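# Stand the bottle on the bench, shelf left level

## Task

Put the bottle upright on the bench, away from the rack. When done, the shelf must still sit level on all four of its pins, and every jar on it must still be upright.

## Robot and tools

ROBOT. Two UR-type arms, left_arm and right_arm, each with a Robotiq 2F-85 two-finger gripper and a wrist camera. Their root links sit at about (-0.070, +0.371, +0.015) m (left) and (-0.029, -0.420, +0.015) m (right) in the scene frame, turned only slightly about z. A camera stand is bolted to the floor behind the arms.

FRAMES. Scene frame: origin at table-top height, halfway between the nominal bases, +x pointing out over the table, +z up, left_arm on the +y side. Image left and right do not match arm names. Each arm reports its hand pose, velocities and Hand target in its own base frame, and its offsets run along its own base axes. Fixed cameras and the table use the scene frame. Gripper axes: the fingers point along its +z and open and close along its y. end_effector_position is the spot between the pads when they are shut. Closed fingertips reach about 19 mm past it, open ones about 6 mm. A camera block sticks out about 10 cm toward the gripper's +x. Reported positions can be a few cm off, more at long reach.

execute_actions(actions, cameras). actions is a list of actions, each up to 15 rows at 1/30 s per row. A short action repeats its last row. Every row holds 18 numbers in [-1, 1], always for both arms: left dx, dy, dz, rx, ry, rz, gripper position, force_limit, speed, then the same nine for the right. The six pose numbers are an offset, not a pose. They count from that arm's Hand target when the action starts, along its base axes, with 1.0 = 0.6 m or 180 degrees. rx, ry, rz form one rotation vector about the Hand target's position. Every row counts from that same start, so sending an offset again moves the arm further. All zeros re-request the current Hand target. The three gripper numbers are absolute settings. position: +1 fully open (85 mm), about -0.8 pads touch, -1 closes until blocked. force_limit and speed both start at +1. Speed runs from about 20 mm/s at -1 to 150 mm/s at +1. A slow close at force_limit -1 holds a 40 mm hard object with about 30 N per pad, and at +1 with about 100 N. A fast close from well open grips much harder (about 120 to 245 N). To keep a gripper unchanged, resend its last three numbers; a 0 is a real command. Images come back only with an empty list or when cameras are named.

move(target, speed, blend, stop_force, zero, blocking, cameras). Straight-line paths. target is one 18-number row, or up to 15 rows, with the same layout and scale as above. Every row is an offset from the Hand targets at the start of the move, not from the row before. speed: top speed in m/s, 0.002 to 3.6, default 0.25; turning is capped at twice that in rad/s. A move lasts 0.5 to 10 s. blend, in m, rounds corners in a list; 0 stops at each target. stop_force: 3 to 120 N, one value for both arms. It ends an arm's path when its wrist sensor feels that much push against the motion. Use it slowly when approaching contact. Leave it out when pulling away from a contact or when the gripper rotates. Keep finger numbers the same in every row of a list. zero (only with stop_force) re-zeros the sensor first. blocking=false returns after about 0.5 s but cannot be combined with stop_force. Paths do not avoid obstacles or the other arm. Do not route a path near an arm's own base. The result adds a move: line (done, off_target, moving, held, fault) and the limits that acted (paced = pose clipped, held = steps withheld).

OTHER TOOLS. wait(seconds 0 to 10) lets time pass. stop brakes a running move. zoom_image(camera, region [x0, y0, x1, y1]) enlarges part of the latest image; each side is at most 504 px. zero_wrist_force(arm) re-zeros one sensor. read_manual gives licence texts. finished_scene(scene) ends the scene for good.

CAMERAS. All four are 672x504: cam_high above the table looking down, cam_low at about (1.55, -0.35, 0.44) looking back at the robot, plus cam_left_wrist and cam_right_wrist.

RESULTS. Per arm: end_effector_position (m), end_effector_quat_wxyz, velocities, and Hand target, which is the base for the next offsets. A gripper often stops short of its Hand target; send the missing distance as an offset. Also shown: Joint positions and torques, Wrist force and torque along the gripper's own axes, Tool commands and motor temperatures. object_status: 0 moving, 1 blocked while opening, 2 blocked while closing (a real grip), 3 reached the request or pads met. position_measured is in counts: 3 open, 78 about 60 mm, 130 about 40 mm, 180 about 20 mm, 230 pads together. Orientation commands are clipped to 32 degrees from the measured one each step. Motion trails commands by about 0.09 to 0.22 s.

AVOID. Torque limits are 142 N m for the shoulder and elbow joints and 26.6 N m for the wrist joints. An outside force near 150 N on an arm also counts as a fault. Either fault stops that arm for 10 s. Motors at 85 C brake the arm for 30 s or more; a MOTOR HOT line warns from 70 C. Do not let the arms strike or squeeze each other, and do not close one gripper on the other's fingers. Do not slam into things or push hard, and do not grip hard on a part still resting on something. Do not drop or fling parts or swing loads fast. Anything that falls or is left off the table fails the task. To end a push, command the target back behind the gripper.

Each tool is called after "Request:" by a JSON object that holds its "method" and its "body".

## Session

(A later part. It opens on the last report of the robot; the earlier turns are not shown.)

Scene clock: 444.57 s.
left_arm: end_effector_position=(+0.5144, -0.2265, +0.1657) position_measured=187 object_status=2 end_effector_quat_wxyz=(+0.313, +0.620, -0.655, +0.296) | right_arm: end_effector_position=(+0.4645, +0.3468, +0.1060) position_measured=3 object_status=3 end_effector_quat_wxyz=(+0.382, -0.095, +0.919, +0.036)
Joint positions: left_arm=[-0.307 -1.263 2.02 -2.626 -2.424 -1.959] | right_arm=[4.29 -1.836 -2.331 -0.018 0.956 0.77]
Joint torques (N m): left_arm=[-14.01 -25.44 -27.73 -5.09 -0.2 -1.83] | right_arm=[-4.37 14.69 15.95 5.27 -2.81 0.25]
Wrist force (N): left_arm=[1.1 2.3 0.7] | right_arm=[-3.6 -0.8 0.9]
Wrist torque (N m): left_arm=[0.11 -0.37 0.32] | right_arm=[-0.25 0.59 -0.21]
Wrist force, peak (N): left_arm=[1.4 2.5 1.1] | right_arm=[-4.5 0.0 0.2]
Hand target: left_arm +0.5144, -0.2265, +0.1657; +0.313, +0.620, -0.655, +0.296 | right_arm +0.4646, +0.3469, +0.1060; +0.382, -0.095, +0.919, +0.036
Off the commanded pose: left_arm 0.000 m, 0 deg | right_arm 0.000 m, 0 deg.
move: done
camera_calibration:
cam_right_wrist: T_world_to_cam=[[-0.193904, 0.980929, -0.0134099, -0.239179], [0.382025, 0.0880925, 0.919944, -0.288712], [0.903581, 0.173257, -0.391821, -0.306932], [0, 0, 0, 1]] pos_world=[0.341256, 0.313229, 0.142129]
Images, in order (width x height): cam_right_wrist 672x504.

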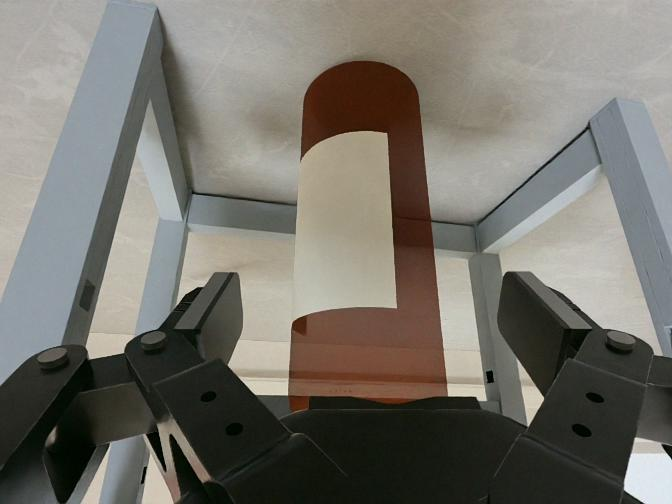

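Request:
{"method": "zoom_image", "body": {"camera": "cam_right_wrist", "region": [200, 30, 540, 284]}}

Request:
{"method": "move", "body": {"target": [0,0,0,0.1665,-0.0068,0,-1,-0.5,-0.8,0,0,0,0,0,0,1,1,1], "speed": 0.3, "cameras": ["cam_left_wrist"]}}

Request:
{"method": "zoom_image", "body": {"camera": "cam_left_wrist", "region": [340, 130, 400, 190]}}

Request:
{"method": "zoom_image", "body": {"camera": "cam_left_wrist", "region": [340, 200, 400, 260]}}

Scaled by 1.482 from the camera's 672x504 image, which has a finer 960x720 frame.

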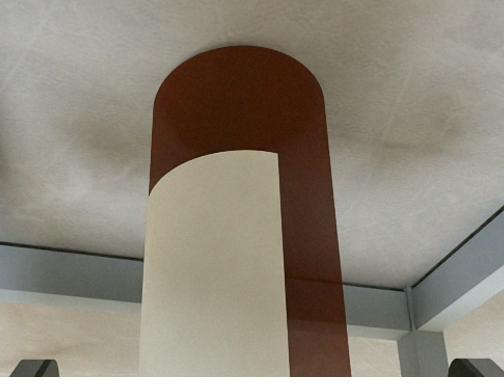

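Scene clock: 477.70 s.
left_arm: end_effector_position=(+0.5144, -0.2265, +0.1658) position_measured=187 object_status=2 end_effector_quat_wxyz=(+0.135, +0.677, -0.713, +0.123) end_effector_velocity=(+0.000, +0.001, -0.001) end_effector_angular_velocity=(+0.006, +0.000, +0.001) | right_arm: end_effector_position=(+0.4646, +0.3469, +0.1060) position_measured=3 object_status=3 end_effector_quat_wxyz=(+0.382, -0.095, +0.919, +0.036)
Joint positions: left_arm=[-0.503 -1.381 1.887 -2.235 -1.904 -2.048] | right_arm=[4.29 -1.837 -2.331 -0.017 0.956 0.77]
Joint velocities: left_arm=[0 0 0 0.002 0.005 -0.001] | right_arm=[within noise]
Joint torques (N m): left_arm=[0.16 -24.43 -17.93 -1.39 0.13 0.29] | right_arm=[-5.66 15 21.98 5.14 -3.04 -2.46]
Wrist force (N): left_arm=[1.2 2.1 1.3] | right_arm=[-3.7 -0.5 0.8]
Wrist torque (N m): left_arm=[0.25 -0.27 0.05] | right_arm=[-0.20 0.60 -0.19]
Wrist force, peak (N): left_arm=[1.9 2.0 1.3] | right_arm=[-4.1 -0.7 0.7]
Hand target: left_arm +0.5144, -0.2265, +0.1657; +0.135, +0.677, -0.713, +0.123 | right_arm +0.4646, +0.3469, +0.1060; +0.382, -0.095, +0.919, +0.036
Off the commanded pose: left_arm 0.000 m, 0 deg | right_arm 0.000 m, 0 deg.
move: done
camera_calibration:
cam_left_wrist: T_world_to_cam=[[-0.998924, 0.0449248, -0.0115393, 0.53249], [0.0451293, 0.998817, -0.0181145, 0.221585], [0.0107118, -0.0186157, -0.999769, 0.283064], [0, 0, 0, 1]] pos_world=[0.518885, -0.239975, 0.293157]
Images, in order (width x height): cam_left_wrist 672x504.

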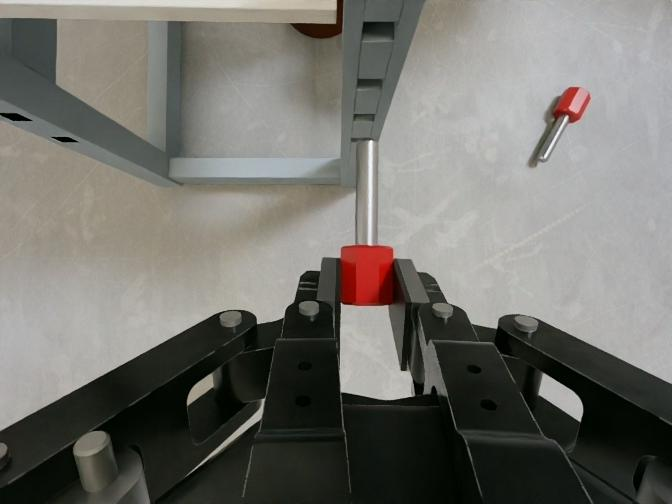

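Scaled by 8.400 from the camera's 672x504 image, which has a finer 960x720 frame.

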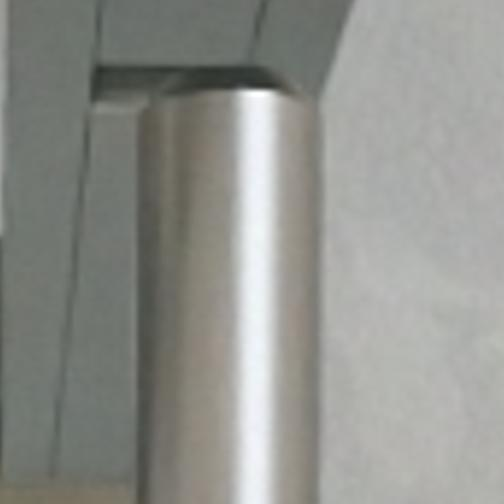

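Scaled by 8.400 from the camera's 672x504 image, which has a finer 960x720 frame.

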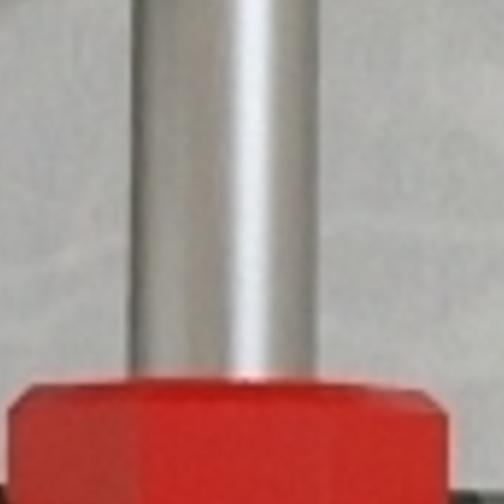

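Request:
{"method": "move", "body": {"target": [[0,0,0.0447,0,0,0,-1,-0.5,-0.8,0,0,0,0,0,0,1,1,1],[0,-0.0333,0.0447,0,0,0,-1,-0.5,-0.8,0,0,0,0,0,0,1,1,1]], "speed": [0.06,0.01], "stop_force": 4, "cameras": ["cam_left_wrist"]}}

Request:
{"method": "zoom_image", "body": {"camera": "cam_left_wrist", "region": [320, 0, 420, 160]}}

Scene clock: 504.00 s.
left_arm: end_effector_position=(+0.5144, -0.2407, +0.1925) position_measured=187 object_status=2 end_effector_quat_wxyz=(+0.135, +0.677, -0.713, +0.123) | right_arm: end_effector_position=(+0.4646, +0.3469, +0.1060) position_measured=3 object_status=3 end_effector_quat_wxyz=(+0.382, -0.095, +0.919, +0.036)
Joint positions: left_arm=[-0.526 -1.402 1.837 -2.173 -1.9 -2.073] | right_arm=[4.29 -1.837 -2.331 -0.017 0.956 0.77]
Joint torques (N m): left_arm=[12.37 -35.21 -13.22 -0.8 -1.21 1.5] | right_arm=[-6.13 15.68 19.67 5.21 -2.85 -2.48]
Wrist force (N): left_arm=[1.0 2.0 1.2] | right_arm=[-4.0 -0.5 0.9]
Wrist torque (N m): left_arm=[0.24 -0.25 0.08] | right_arm=[-0.20 0.64 -0.19]
Wrist force, peak (N): left_arm=[-7.9 3.2 -2.0] | right_arm=[-4.1 -0.6 0.5]
Hand target: left_arm +0.5144, -0.2407, +0.1925; +0.135, +0.677, -0.713, +0.123 (not the last commanded pose) | right_arm +0.4646, +0.3469, +0.1060; +0.382, -0.095, +0.919, +0.036
Off the commanded pose: left_arm 0.006 m, 0 deg | right_arm 0.000 m, 0 deg.
move: contact (left_arm); path passed 1 of 2 targets
camera_calibration:
cam_left_wrist: T_world_to_cam=[[-0.998931, 0.0448357, -0.011224, 0.533317], [0.0450313, 0.998826, -0.017829, 0.236215], [0.0104114, -0.0183154, -0.999778, 0.30983], [0, 0, 0, 1]] pos_world=[0.518884, -0.254175, 0.319958]
Images, in order (width x height): cam_left_wrist 672x504.

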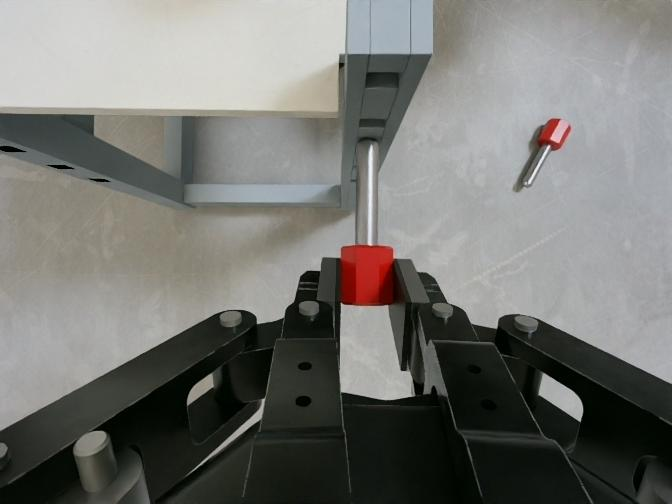

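Scaled by 3.150 from the camera's 672x504 image, which has a finer 960x720 frame.

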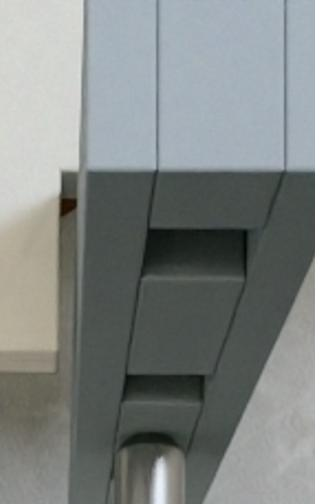

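Request:
{"method": "move", "body": {"target": [[0,0.0112,0,0,0,0,-1,-0.5,-0.8,0.0362,0.0084,-0.0383,0,0,0,1,1,1],[0.0007,0.0112,0.0242,-0.00555,0.0003,0,-1,-0.5,-0.8,0.0723,0.0168,-0.0767,0,0,0,1,1,1]], "speed": 0.06, "cameras": ["cam_right_wrist","cam_left_wrist","cam_low"]}}

Scene clock: 536.40 s.
left_arm: end_effector_position=(+0.5149, -0.2339, +0.2072) position_measured=187 object_status=2 end_effector_quat_wxyz=(+0.142, +0.676, -0.712, +0.129) | right_arm: end_effector_position=(+0.5080, +0.3569, +0.0600) position_measured=3 object_status=3 end_effector_quat_wxyz=(+0.382, -0.095, +0.919, +0.036)
Joint positions: left_arm=[-0.507 -1.419 1.823 -2.143 -1.918 -2.056] | right_arm=[4.208 -2.036 -2.239 0.137 0.999 0.686]
Joint torques (N m): left_arm=[-5.86 -22.24 -14.1 -5.13 0.6 -0.78] | right_arm=[8.82 30.18 8.26 2.46 -2.9 2.15]
Wrist force (N): left_arm=[1.2 2.0 1.2] | right_arm=[-3.6 -0.9 1.0]
Wrist torque (N m): left_arm=[0.25 -0.28 0.05] | right_arm=[-0.24 0.59 -0.19]
Wrist force, peak (N): left_arm=[0.8 2.3 2.0] | right_arm=[-3.9 -0.9 1.5]
Hand target: left_arm +0.5148, -0.2340, +0.2071; +0.142, +0.676, -0.712, +0.129 | right_arm +0.5079, +0.3569, +0.0600; +0.382, -0.095, +0.919, +0.036
Off the commanded pose: left_arm 0.000 m, 0 deg | right_arm 0.000 m, 0 deg.
move: done
camera_calibration:
cam_left_wrist: T_world_to_cam=[[-0.998944, 0.0445667, -0.0112045, 0.533609], [0.0449373, 0.998364, -0.0353489, 0.233202], [0.00961074, -0.035815, -0.999312, 0.320836], [0, 0, 0, 1]] pos_world=[0.519482, -0.245111, 0.334837]
cam_right_wrist: T_world_to_cam=[[-0.193865, 0.980938, -0.0133202, -0.241217], [0.382044, 0.0879961, 0.919945, -0.263832], [0.903581, 0.173256, -0.391821, -0.365904], [0, 0, 0, 1]] pos_world=[0.384656, 0.32323, 0.0961292]
Images, in order (width x height): cam_low 672x504, cam_left_wrist 672x504, cam_right_wrist 672x504.

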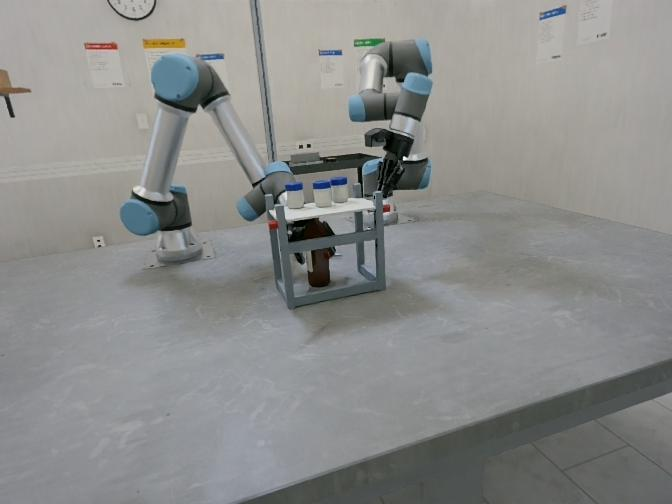

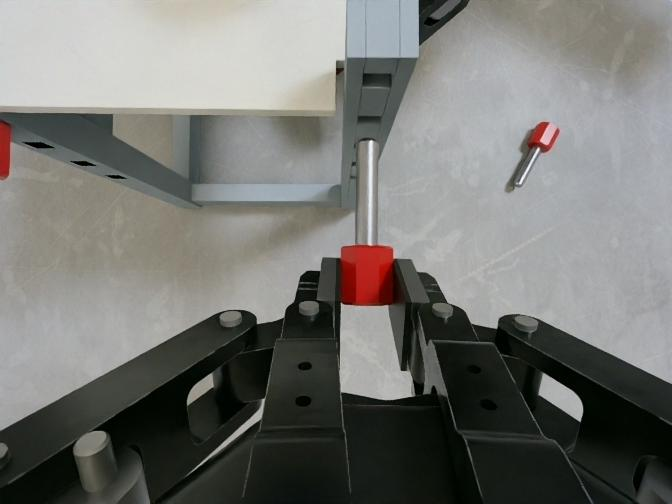

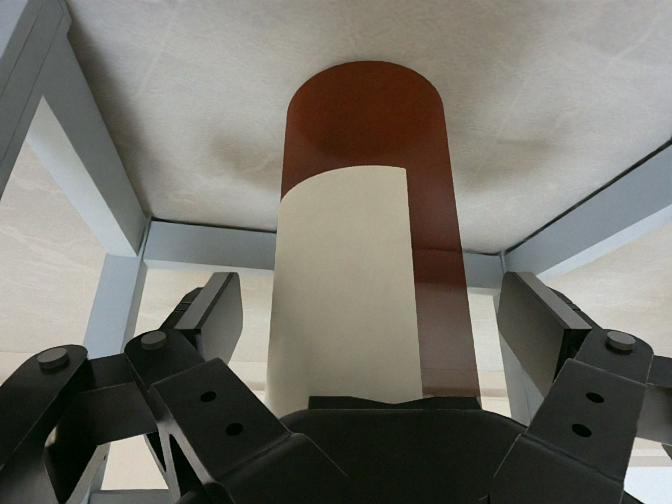

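Request:
{"method": "move", "body": {"target": [[0,0,0,0,0,0,-1,-0.5,-0.8,0,0,0,0,0,0,-1,-0.4,-0.9],[0,0,0,0,0,0,-1,-0.5,-0.8,0,0,0.015,0,0,0,-1,-0.4,-0.9]], "speed": 0.03, "cameras": ["all"]}}

Request:
{"method": "zoom_image", "body": {"camera": "cam_left_wrist", "region": [300, 20, 420, 180]}}

Request:
{"method": "zoom_image", "body": {"camera": "cam_low", "region": [250, 160, 410, 300]}}

Scene clock: 549.00 s.
left_arm: end_effector_position=(+0.5148, -0.2340, +0.2071) position_measured=187 object_status=2 end_effector_quat_wxyz=(+0.142, +0.676, -0.712, +0.129) | right_arm: end_effector_position=(+0.5080, +0.3569, +0.0691) position_measured=77 object_status=2 end_effector_quat_wxyz=(+0.382, -0.095, +0.919, +0.036) end_effector_velocity=(+0.001, +0.001, +0.001) end_effector_angular_velocity=(+0.004, -0.005, -0.002)
Joint positions: left_arm=[-0.508 -1.419 1.823 -2.143 -1.918 -2.056] | right_arm=[4.208 -2.011 -2.237 0.11 0.999 0.686]
Joint velocities: left_arm=[within noise] | right_arm=[0 -0.004 0.002 0.007 -0.003 0]
Joint torques (N m): left_arm=[-14.55 -23.45 -14.43 -5.22 0.54 -1.51] | right_arm=[6.69 25.73 20.37 6.73 0.52 0.73]
Wrist force (N): left_arm=[1.3 2.0 1.2] | right_arm=[4.3 -0.9 6.7]
Wrist torque (N m): left_arm=[0.25 -0.30 0.05] | right_arm=[-0.25 0.38 -0.17]
Wrist force, peak (N): left_arm=[1.3 2.3 1.3] | right_arm=[-8.1 -2.8 -11.8]
Hand target: left_arm +0.5148, -0.2340, +0.2071; +0.142, +0.676, -0.712, +0.129 | right_arm +0.5079, +0.3569, +0.0690; +0.382, -0.095, +0.919, +0.036
Off the commanded pose: left_arm 0.000 m, 0 deg | right_arm 0.000 m, 0 deg.
move: done
camera_calibration:
cam_left_wrist: T_world_to_cam=[[-0.99894, 0.0446712, -0.0111042, 0.533501], [0.0450372, 0.998363, -0.035253, 0.233214], [0.00951124, -0.0357157, -0.999317, 0.320711], [0, 0, 0, 1]] pos_world=[0.519382, -0.24521, 0.334638]
cam_right_wrist: T_world_to_cam=[[-0.193959, 0.98092, -0.0132984, -0.241153], [0.38195, 0.0879959, 0.919984, -0.27218], [0.903601, 0.17336, -0.39173, -0.362406], [0, 0, 0, 1]] pos_world=[0.384656, 0.323329, 0.105229]

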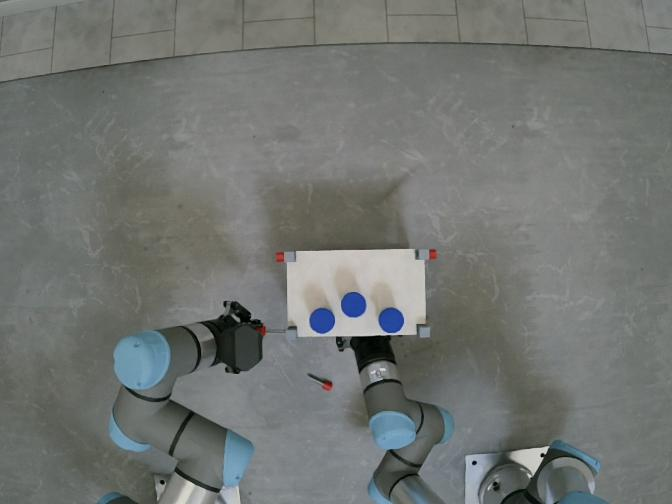

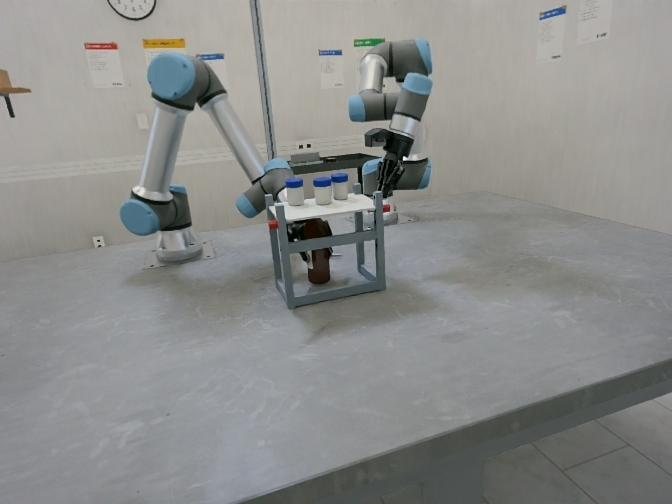

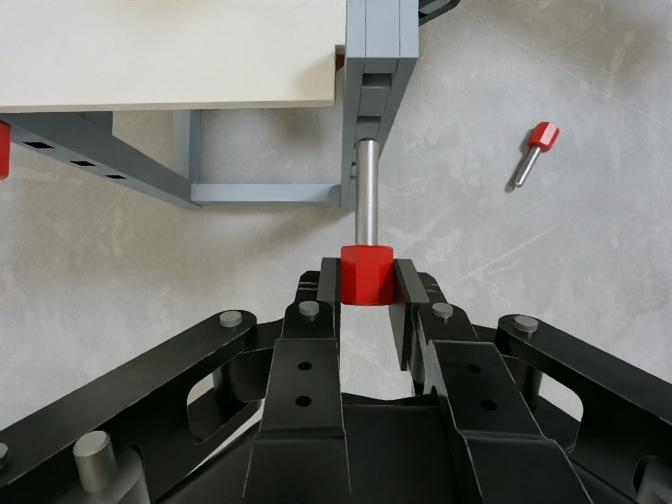

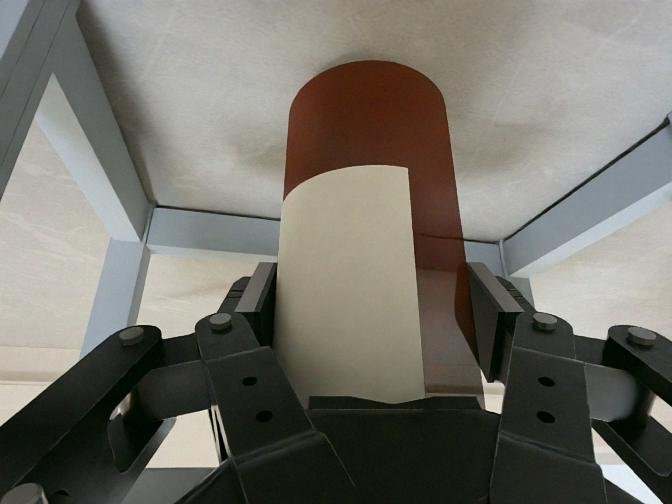

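Scaled by 3.150 from the camera's 672x504 image, which has a finer 960x720 frame.

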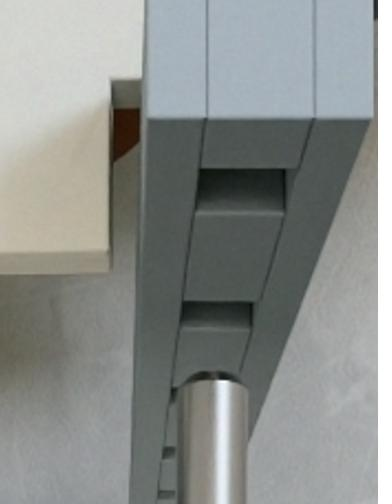

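Scaled by 3.150 from the camera's 672x504 image, which has a finer 960x720 frame.

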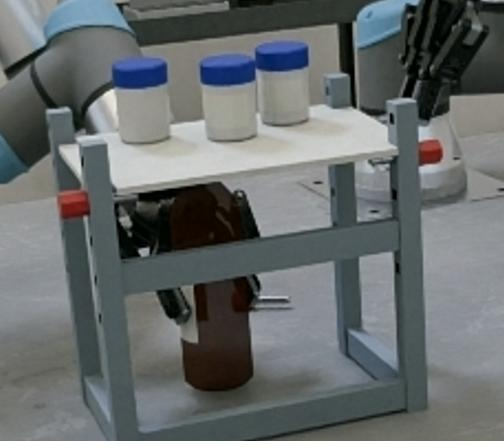

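Request:
{"method": "zoom_image", "body": {"camera": "cam_left_wrist", "region": [350, 105, 390, 145]}}

Scaled by 12.600 from the camera's 672x504 image, which has a finer 960x720 frame.

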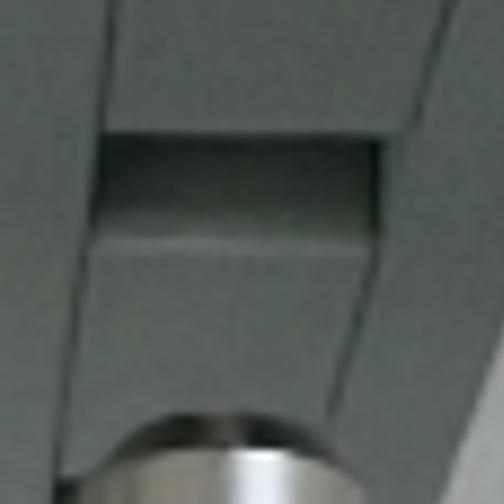

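Request:
{"method": "zoom_image", "body": {"camera": "cam_left_wrist", "region": [350, 140, 390, 160]}}

Request:
{"method": "zoom_image", "body": {"camera": "cam_left_wrist", "region": [350, 224, 390, 244]}}

Scaled by 12.600 from the camera's 672x504 image, which has a finer 960x720 frame.

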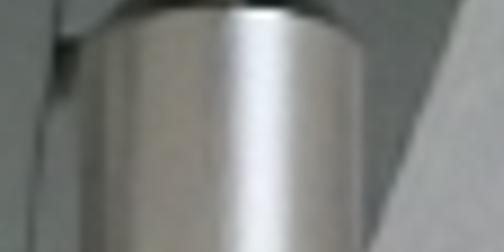

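Scaled by 12.600 from the camera's 672x504 image, which has a finer 960x720 frame.

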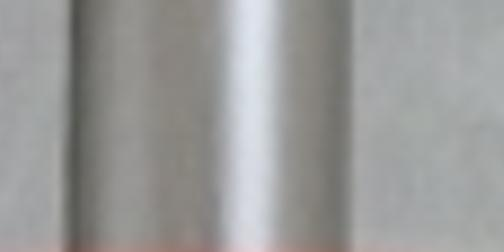

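Request:
{"method": "move", "body": {"target": [-0.0017,-0.0233,0,0,0,0,-1,-0.5,-0.8,0,0,0,0,0,0,-1,-0.4,-0.9], "speed": 0.01, "stop_force": 6, "cameras": ["cam_left_wrist"]}}

Request:
{"method": "zoom_image", "body": {"camera": "cam_left_wrist", "region": [320, 60, 400, 150]}}

Scene clock: 584.60 s.
left_arm: end_effector_position=(+0.5142, -0.2422, +0.2071) position_measured=187 object_status=2 end_effector_quat_wxyz=(+0.142, +0.676, -0.712, +0.129) | right_arm: end_effector_position=(+0.5079, +0.3569, +0.0690) position_measured=77 object_status=2 end_effector_quat_wxyz=(+0.382, -0.095, +0.919, +0.036)
Joint positions: left_arm=[-0.522 -1.415 1.819 -2.149 -1.916 -2.071] | right_arm=[4.208 -2.011 -2.237 0.111 0.999 0.686]
Joint torques (N m): left_arm=[11.91 -35.33 -13.4 -0.75 -1.94 1.46] | right_arm=[-3.85 26.06 10.23 6.63 -0.45 1.85]
Wrist force (N): left_arm=[1.2 2.2 0.4] | right_arm=[4.2 -1.6 6.4]
Wrist torque (N m): left_arm=[0.29 -0.20 0.07] | right_arm=[-0.32 0.39 -0.11]
Wrist force, peak (N): left_arm=[-9.2 3.4 -4.8] | right_arm=[4.2 -0.9 6.9]
Hand target: left_arm +0.5142, -0.2422, +0.2071; +0.142, +0.676, -0.712, +0.129 (not the last commanded pose) | right_arm +0.5079, +0.3569, +0.0690; +0.382, -0.095, +0.919, +0.036
Off the commanded pose: left_arm 0.006 m, 0 deg | right_arm 0.000 m, 0 deg.
move: contact (left_arm)
camera_calibration:
cam_left_wrist: T_world_to_cam=[[-0.99894, 0.0446717, -0.0111042, 0.533268], [0.0450378, 0.998363, -0.035253, 0.241428], [0.00951124, -0.0357157, -0.999317, 0.320424], [0, 0, 0, 1]] pos_world=[0.518782, -0.25341, 0.334638]
Images, in order (width x height): cam_left_wrist 672x504.

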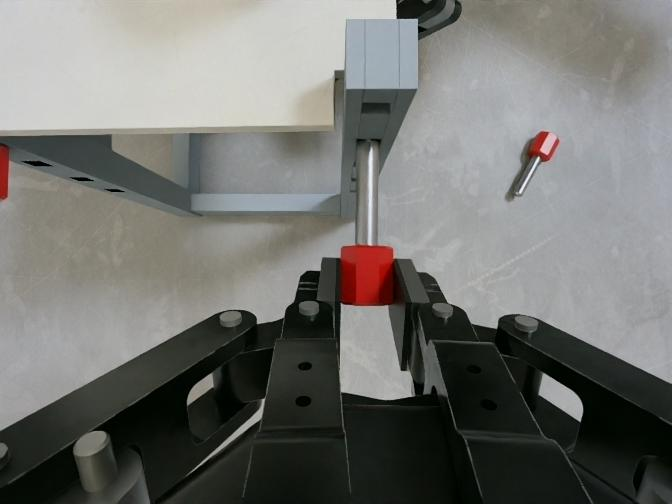

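Scaled by 5.600 from the camera's 672x504 image, which has a finer 960x720 frame.

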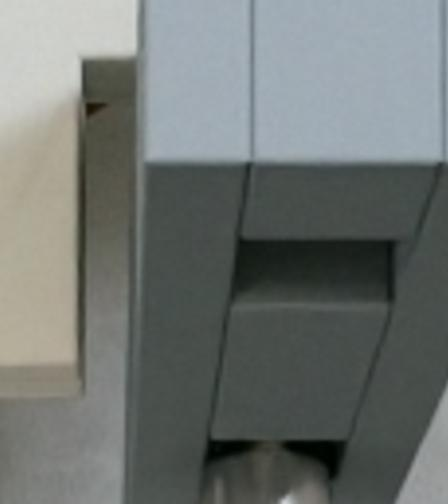

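Request:
{"method": "zoom_image", "body": {"camera": "cam_left_wrist", "region": [348, 130, 388, 160]}}

Scaled by 12.600 from the camera's 672x504 image, which has a finer 960x720 frame.

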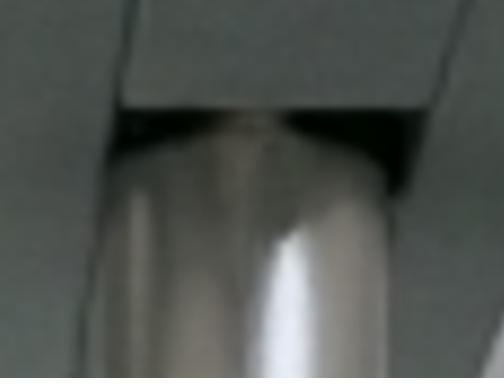

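Request:
{"method": "move", "body": {"target": [[-0.0005,0.0008,0,0,0,0,-1,-0.5,-0.8,0,0,0,0,0,0,-1,-0.4,-0.9],[-0.0012,-0.0150,0,0,0,0,-1,-0.5,-0.8,0,0,0,0,0,0,-1,-0.4,-0.9]], "speed": 0.01, "stop_force": 8, "cameras": ["cam_left_wrist"]}}

Request:
{"method": "zoom_image", "body": {"camera": "cam_left_wrist", "region": [348, 130, 388, 160]}}

Scene clock: 599.37 s.
left_arm: end_effector_position=(+0.5135, -0.2512, +0.2071) position_measured=187 object_status=2 end_effector_quat_wxyz=(+0.142, +0.676, -0.712, +0.129) | right_arm: end_effector_position=(+0.5079, +0.3569, +0.0690) position_measured=77 object_status=2 end_effector_quat_wxyz=(+0.382, -0.095, +0.919, +0.036)
Joint positions: left_arm=[-0.537 -1.41 1.815 -2.155 -1.913 -2.087] | right_arm=[4.208 -2.011 -2.237 0.111 0.999 0.686]
Joint torques (N m): left_arm=[12.66 -34.65 -13.29 -1.06 -1.55 1.61] | right_arm=[-5.92 26.92 16.57 4.96 -1.38 0.57]
Wrist force (N): left_arm=[3.2 2.3 -0.1] | right_arm=[4.0 -1.3 6.7]
Wrist torque (N m): left_arm=[0.23 -0.22 0.17] | right_arm=[-0.28 0.42 -0.10]
Wrist force, peak (N): left_arm=[3.1 2.6 -0.2] | right_arm=[4.4 -1.6 6.7]
Hand target: left_arm +0.5135, -0.2512, +0.2071; +0.142, +0.676, -0.712, +0.129 | right_arm +0.5079, +0.3569, +0.0690; +0.382, -0.095, +0.919, +0.036
Off the commanded pose: left_arm 0.000 m, 0 deg | right_arm 0.000 m, 0 deg.
move: done
camera_calibration:
cam_left_wrist: T_world_to_cam=[[-0.99894, 0.0446717, -0.0111042, 0.532972], [0.0450378, 0.998363, -0.035253, 0.250448], [0.00951124, -0.0357157, -0.999317, 0.320209], [0, 0, 0, 1]] pos_world=[0.518082, -0.26241, 0.334738]
Images, in order (width x height): cam_left_wrist 672x504.

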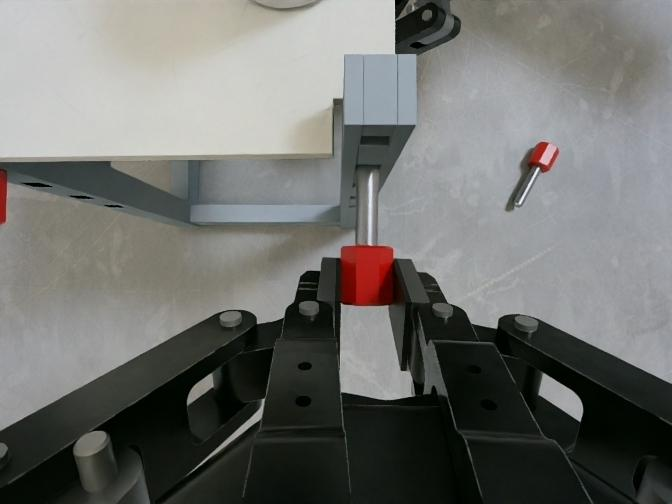

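Scaled by 12.600 from the camera's 672x504 image, which has a finer 960x720 frame.

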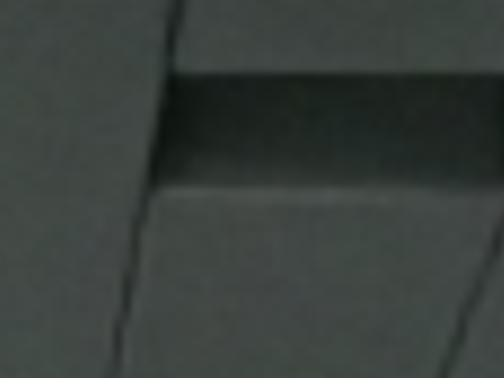

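Request:
{"method": "move", "body": {"target": [-0.0020,-0.0392,0,0,0,0,-1,-0.5,-0.8,0,0,0,0,0,0,-1,-0.4,-0.9], "speed": 0.015, "stop_force": 12, "cameras": ["cam_left_wrist"]}}

Request:
{"method": "zoom_image", "body": {"camera": "cam_left_wrist", "region": [310, 130, 430, 290]}}

Scene clock: 671.17 s.
left_arm: end_effector_position=(+0.5123, -0.2747, +0.2071) position_measured=187 object_status=2 end_effector_quat_wxyz=(+0.142, +0.676, -0.712, +0.129) | right_arm: end_effector_position=(+0.5079, +0.3569, +0.0690) position_measured=77 object_status=2 end_effector_quat_wxyz=(+0.382, -0.095, +0.919, +0.036)
Joint positions: left_arm=[-0.576 -1.394 1.8 -2.169 -1.906 -2.128] | right_arm=[4.208 -2.011 -2.237 0.111 0.999 0.686]
Joint torques (N m): left_arm=[13.41 -34.71 -11.83 -0.71 -1.36 1.51] | right_arm=[-5.56 27.64 21.88 3.98 -2.53 -0.64]
Wrist force (N): left_arm=[5.0 1.4 -1.5] | right_arm=[4.2 -1.5 6.3]
Wrist torque (N m): left_arm=[0.24 -0.23 0.13] | right_arm=[-0.30 0.38 -0.11]
Wrist force, peak (N): left_arm=[4.8 3.1 -1.6] | right_arm=[4.4 -1.6 6.7]
Hand target: left_arm +0.5123, -0.2747, +0.2071; +0.142, +0.676, -0.712, +0.129 | right_arm +0.5079, +0.3569, +0.0690; +0.382, -0.095, +0.919, +0.036
Off the commanded pose: left_arm 0.000 m, 0 deg | right_arm 0.000 m, 0 deg.
move: done
camera_calibration:
cam_left_wrist: T_world_to_cam=[[-0.99894, 0.0446717, -0.0111042, 0.532823], [0.0450378, 0.998363, -0.035253, 0.273964], [0.00951124, -0.0357157, -0.999317, 0.319382], [0, 0, 0, 1]] pos_world=[0.516882, -0.28591, 0.334738]
Images, in order (width x height): cam_left_wrist 672x504.

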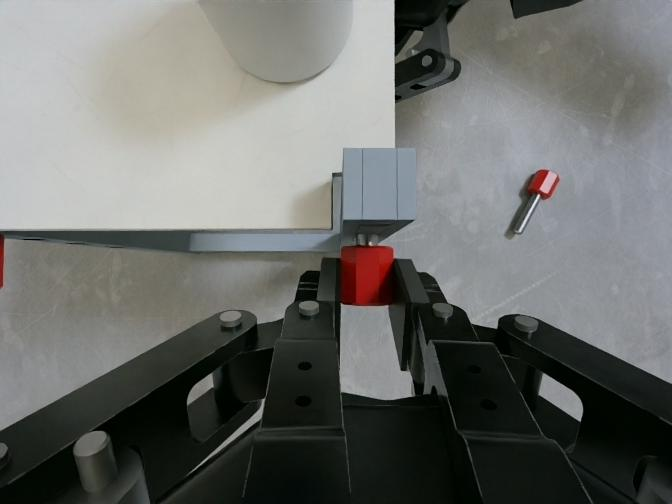

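Scaled by 3.150 from the camera's 672x504 image, which has a finer 960x720 frame.

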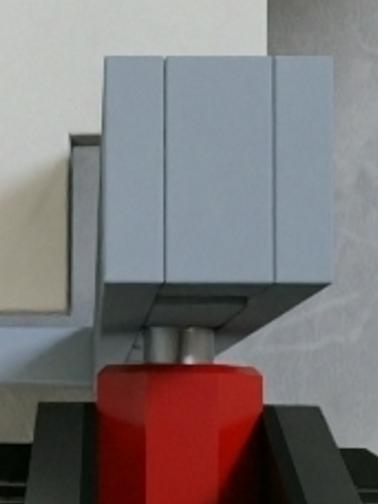

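Request:
{"method": "move", "body": {"target": [-0.0004,-0.0075,0,0,0,0,-1,-0.5,-0.8,0,0,0,0,0,0,-1,-0.4,-0.9], "speed": 0.012, "stop_force": 10, "cameras": ["cam_left_wrist"]}}

Request:
{"method": "zoom_image", "body": {"camera": "cam_left_wrist", "region": [310, 130, 430, 290]}}

Scene clock: 678.73 s.
left_arm: end_effector_position=(+0.5121, -0.2789, +0.2071) position_measured=187 object_status=2 end_effector_quat_wxyz=(+0.142, +0.676, -0.712, +0.129) | right_arm: end_effector_position=(+0.5079, +0.3569, +0.0690) position_measured=77 object_status=2 end_effector_quat_wxyz=(+0.382, -0.095, +0.919, +0.036)
Joint positions: left_arm=[-0.583 -1.391 1.797 -2.171 -1.905 -2.135] | right_arm=[4.208 -2.011 -2.237 0.111 0.999 0.686]
Joint torques (N m): left_arm=[10.59 -33.04 -11.88 -1.17 -0.46 1.45] | right_arm=[-5.54 28.35 21.55 3.94 -3.06 -1.67]
Wrist force (N): left_arm=[2.2 2.2 -4.1] | right_arm=[4.1 -1.2 6.3]
Wrist torque (N m): left_arm=[0.24 -0.19 0.09] | right_arm=[-0.26 0.39 -0.11]
Wrist force, peak (N): left_arm=[-8.4 6.9 -12.7] | right_arm=[4.4 -1.5 6.8]
Hand target: left_arm +0.5121, -0.2789, +0.2071; +0.142, +0.676, -0.712, +0.129 | right_arm +0.5079, +0.3569, +0.0690; +0.382, -0.095, +0.919, +0.036
Off the commanded pose: left_arm 0.000 m, 0 deg | right_arm 0.000 m, 0 deg.
move: contact (left_arm)
camera_calibration:
cam_left_wrist: T_world_to_cam=[[-0.998945, 0.044572, -0.0111002, 0.532787], [0.044938, 0.998368, -0.0352536, 0.278319], [0.00951077, -0.0357152, -0.999317, 0.31923], [0, 0, 0, 1]] pos_world=[0.516682, -0.290211, 0.334738]
Images, in order (width x height): cam_left_wrist 672x504.

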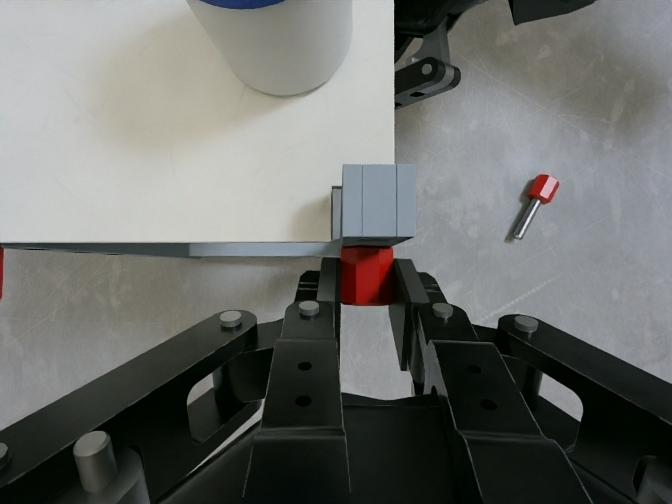

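Scaled by 3.150 from the camera's 672x504 image, which has a finer 960x720 frame.

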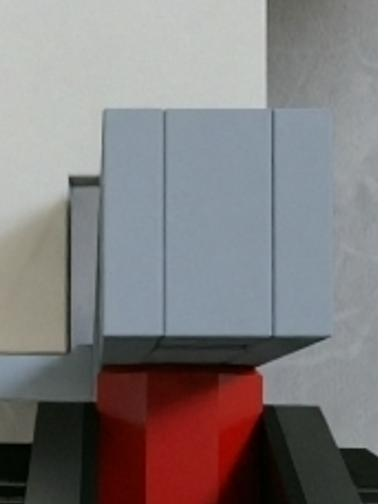

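Request:
{"method": "move", "body": {"target": [[0,0,0,0,0,0,-0.3,-0.5,-0.8,0,0,0,0,0,0,-1,-0.4,-0.9],[0.0042,0.0833,0,0,0,0,-0.3,-0.5,-0.8,0,0,-0.015,0,0,0,-1,-0.4,-0.9],[-0.017,0.165,0.088,0,0,0,-0.3,-0.5,-0.8,0,0,-0.015,0,0,0,1,-0.4,-0.5],[-0.0398,0.3253,0.0965,0.2489,-0.3381,-0.4876,-0.3,-0.5,-0.8,-0.15,-0.03,0.138,0,0,0,1,-0.4,-0.5]], "speed": [0.05,0.05,0.15,0.12], "cameras": ["all"]}}

Scene clock: 715.30 s.
left_arm: end_effector_position=(+0.4913, -0.1059, +0.2638) position_measured=167 object_status=3 end_effector_quat_wxyz=(+0.277, -0.094, +0.954, -0.072) | right_arm: end_effector_position=(+0.4386, +0.3431, +0.1307) position_measured=3 object_status=3 end_effector_quat_wxyz=(+0.382, -0.095, +0.919, +0.036)
Joint positions: left_arm=[-0.611 -1.843 2.219 -2.479 -1.328 -0.74] | right_arm=[4.348 -1.718 -2.369 -0.135 0.928 0.833]
Joint torques (N m): left_arm=[2.78 -4.79 -31.67 -2.24 -0.91 0.8] | right_arm=[-7.69 11.54 23.11 5.36 -0.29 -2.57]
Wrist force (N): left_arm=[0.8 0.7 2.3] | right_arm=[-3.8 -0.7 0.2]
Wrist torque (N m): left_arm=[0.00 0.06 -0.19] | right_arm=[-0.20 0.64 -0.19]
Wrist force, peak (N): left_arm=[2.5 2.3 -4.3] | right_arm=[-12.1 -0.7 -10.1]
Hand target: left_arm +0.4913, -0.1059, +0.2638; +0.277, -0.094, +0.954, -0.072 (not the last commanded pose) | right_arm +0.4386, +0.3431, +0.1307; +0.382, -0.095, +0.919, +0.036 (not the last commanded pose)
Off the commanded pose: left_arm 0.022 m, 27 deg | right_arm 0.030 m, 0 deg.
move: off_target (left_arm, right_arm; path cut at 10 s); path passed 3 of 4 targets
camera_calibration:
cam_left_wrist: T_world_to_cam=[[-0.12752, 0.96982, -0.207819, 0.226679], [0.592421, 0.242524, 0.768258, -0.452492], [0.795472, -0.0251483, -0.605468, -0.106689], [0, 0, 0, 1]] pos_world=[0.38184, -0.112781, 0.330142]
cam_right_wrist: T_world_to_cam=[[-0.193854, 0.98094, -0.0133463, -0.240172], [0.381922, 0.0879927, 0.919996, -0.301151], [0.903635, 0.173248, -0.3917, -0.273228], [0, 0, 0, 1]] pos_world=[0.315356, 0.30943, 0.166829]

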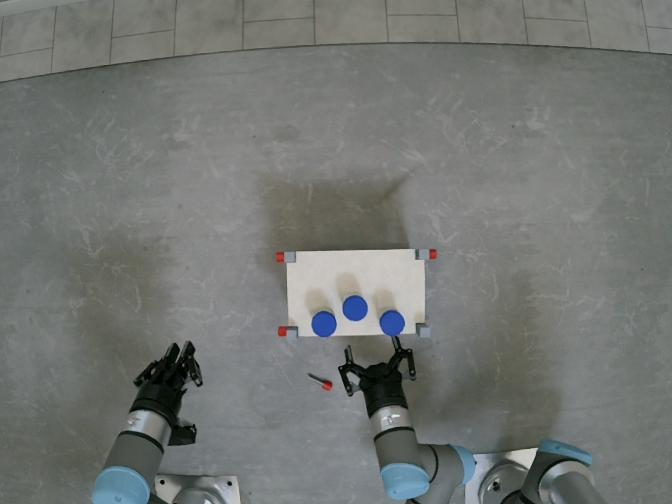

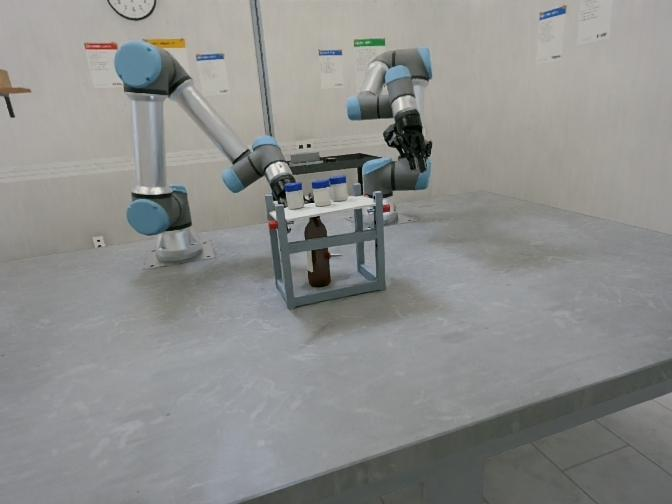

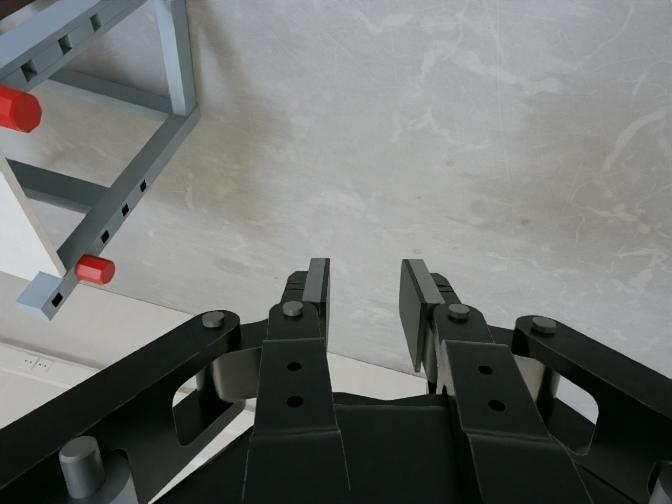

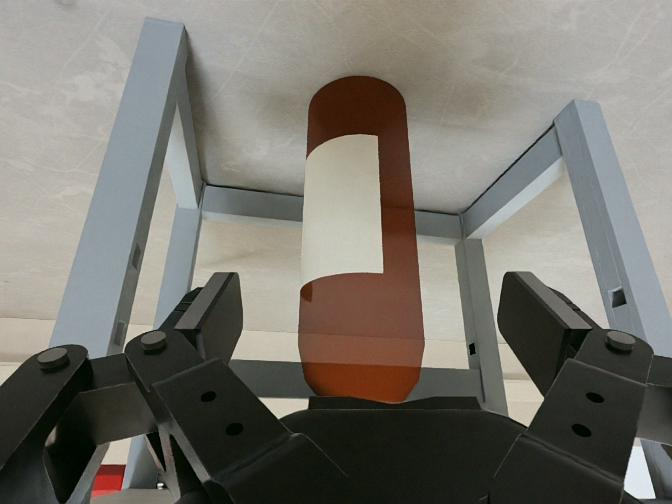

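Request:
{"method": "move", "body": {"target": [[-0.0026,0.0185,0.001,0.0283,-0.0384,-0.0557,1,-0.5,-0.3,-0.0977,0.0115,0.0988,0.0988,0.0731,-0.1925,1,-0.4,-0.5],[-0.0052,0.037,0.002,0.0567,-0.0768,-0.1115,1,-0.5,-0.3,-0.1977,0.1665,-0.0095,0.3294,0.2438,-0.6417,1,-0.4,-0.5]], "speed": 0.4, "blend": [0.03,0], "cameras": ["cam_high","cam_right_wrist","cam_left_wrist"]}}

Scene clock: 731.73 s.
left_arm: end_effector_position=(+0.4882, -0.0836, +0.2649) position_measured=3 object_status=3 end_effector_quat_wxyz=(+0.379, +0.107, +0.918, -0.045) | right_arm: end_effector_position=(+0.3200, +0.4429, +0.1249) position_measured=3 object_status=3 end_effector_quat_wxyz=(-0.067, +0.850, +0.511, +0.112) end_effector_velocity=(+0.000, +0.001, +0.000) end_effector_angular_velocity=(+0.001, +0.001, -0.004)
Joint positions: left_arm=[-0.569 -1.887 2.386 -2.826 -1.338 -0.243] | right_arm=[4.349 -1.695 -2.094 -0.663 1.539 3.262]
Joint velocities: left_arm=[within noise] | right_arm=[0.001 0 0 0 -0.001 0.006]
Joint torques (N m): left_arm=[-4.41 -3.76 -32.54 -0.96 1.89 -1.46] | right_arm=[9.9 37.12 27.93 4.86 -0.72 2.18]
Wrist force (N): left_arm=[0.4 0.0 2.4] | right_arm=[-0.6 -0.2 0.6]
Wrist torque (N m): left_arm=[-0.07 0.14 -0.29] | right_arm=[-0.04 0.10 0.00]
Wrist force, peak (N): left_arm=[1.0 0.8 2.5] | right_arm=[-4.2 0.0 -1.3]
Hand target: left_arm +0.4882, -0.0837, +0.2650; +0.379, +0.108, +0.918, -0.045 | right_arm +0.3200, +0.4430, +0.1250; -0.067, +0.850, +0.511, +0.112
Off the commanded pose: left_arm 0.000 m, 0 deg | right_arm 0.000 m, 0 deg.
move: done
camera_calibration:
cam_left_wrist: T_world_to_cam=[[0.245907, 0.969136, -0.0174634, -0.0278811], [0.414226, -0.0887827, 0.905833, -0.434138], [0.876325, -0.229985, -0.423274, -0.207761], [0, 0, 0, 1]] pos_world=[0.368754, -0.0593053, 0.30483]
cam_right_wrist: T_world_to_cam=[[0.883317, -0.468648, -0.010987, -0.0642237], [-0.46419, -0.877704, 0.119011, 0.539198], [-0.0654177, -0.100024, -0.992832, 0.320611], [0, 0, 0, 1]] pos_world=[0.327994, 0.475227, 0.253437]
Images, in order (width x height): cam_high 672x504, cam_left_wrist 672x504, cam_right_wrist 672x504.

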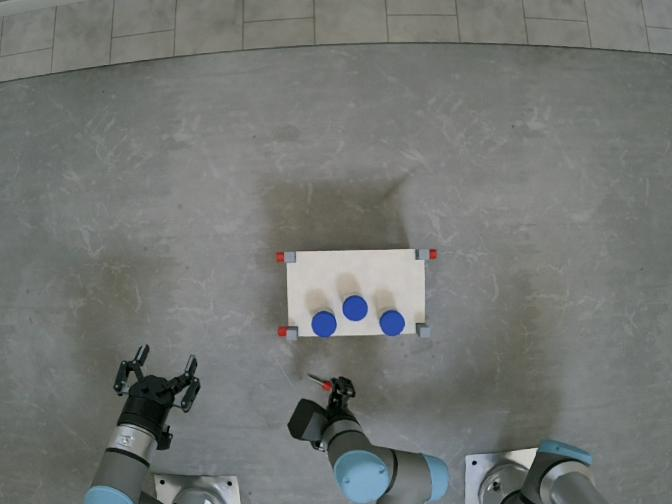

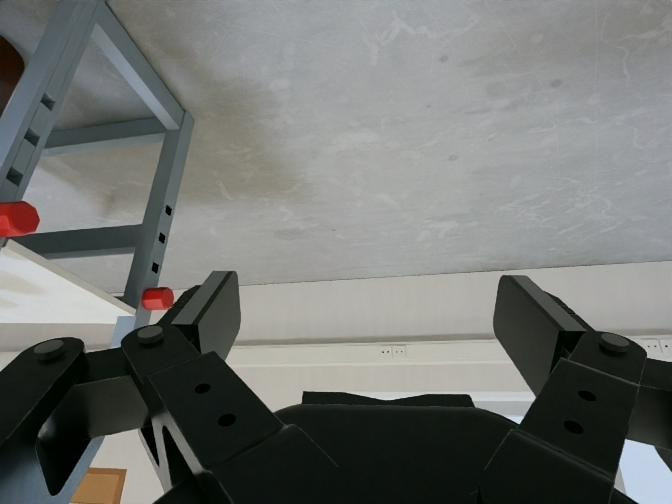

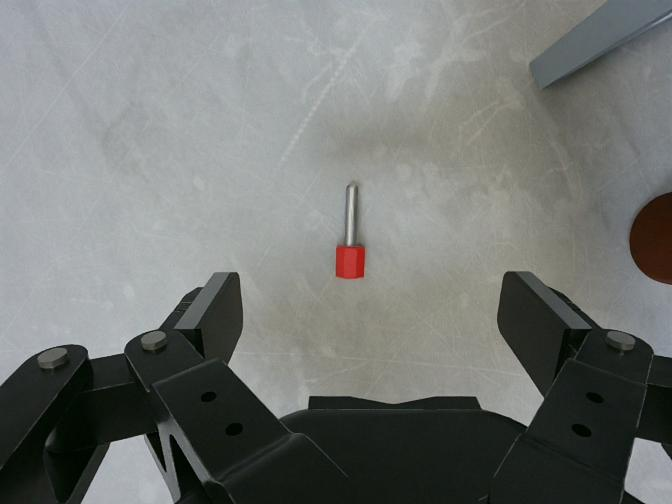

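Request:
{"method": "move", "body": {"target": [0,0,0,0,0,0,1,-0.5,-0.3,-0.0152,-0.0143,-0.15,0,0,0,-0.1,-0.4,0], "speed": 0.3, "cameras": ["cam_right_wrist"]}}

Scene clock: 746.00 s.
left_arm: end_effector_position=(+0.4882, -0.0837, +0.2650) position_measured=3 object_status=3 end_effector_quat_wxyz=(+0.379, +0.108, +0.918, -0.045) | right_arm: end_effector_position=(+0.3109, +0.4345, +0.0351) position_measured=141 object_status=0 end_effector_quat_wxyz=(-0.067, +0.850, +0.511, +0.112)
Joint positions: left_arm=[-0.569 -1.887 2.386 -2.826 -1.338 -0.243] | right_arm=[4.361 -1.849 -2.218 -0.385 1.536 3.274]
Joint torques (N m): left_arm=[-14.66 -1.34 -31.94 -1.09 1.94 0.58] | right_arm=[-8.29 18.67 9.13 5.09 0.47 -2.6]
Wrist force (N): left_arm=[0.4 0.1 2.4] | right_arm=[-0.5 -0.3 0.7]
Wrist torque (N m): left_arm=[-0.06 0.14 -0.30] | right_arm=[-0.06 0.10 -0.09]
Wrist force, peak (N): left_arm=[0.4 0.1 2.7] | right_arm=[-1.8 -0.2 3.0]
Hand target: left_arm +0.4882, -0.0837, +0.2650; +0.379, +0.108, +0.918, -0.045 | right_arm +0.3109, +0.4344, +0.0350; -0.067, +0.850, +0.511, +0.112
Off the commanded pose: left_arm 0.000 m, 0 deg | right_arm 0.000 m, 0 deg.
move: done
camera_calibration:
cam_right_wrist: T_world_to_cam=[[0.883227, -0.468813, -0.0111605, -0.0609751], [-0.464375, -0.877684, 0.118434, 0.538431], [-0.0653186, -0.0994211, -0.992899, 0.229718], [0, 0, 0, 1]] pos_world=[0.318894, 0.466826, 0.163638]
Images, in order (width x height): cam_right_wrist 672x504.

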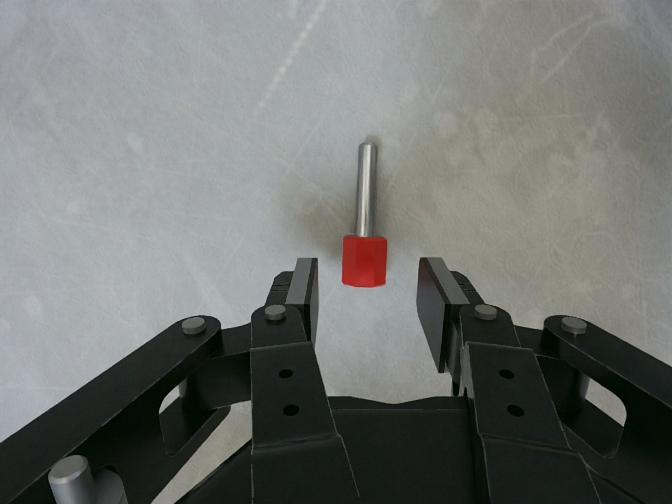

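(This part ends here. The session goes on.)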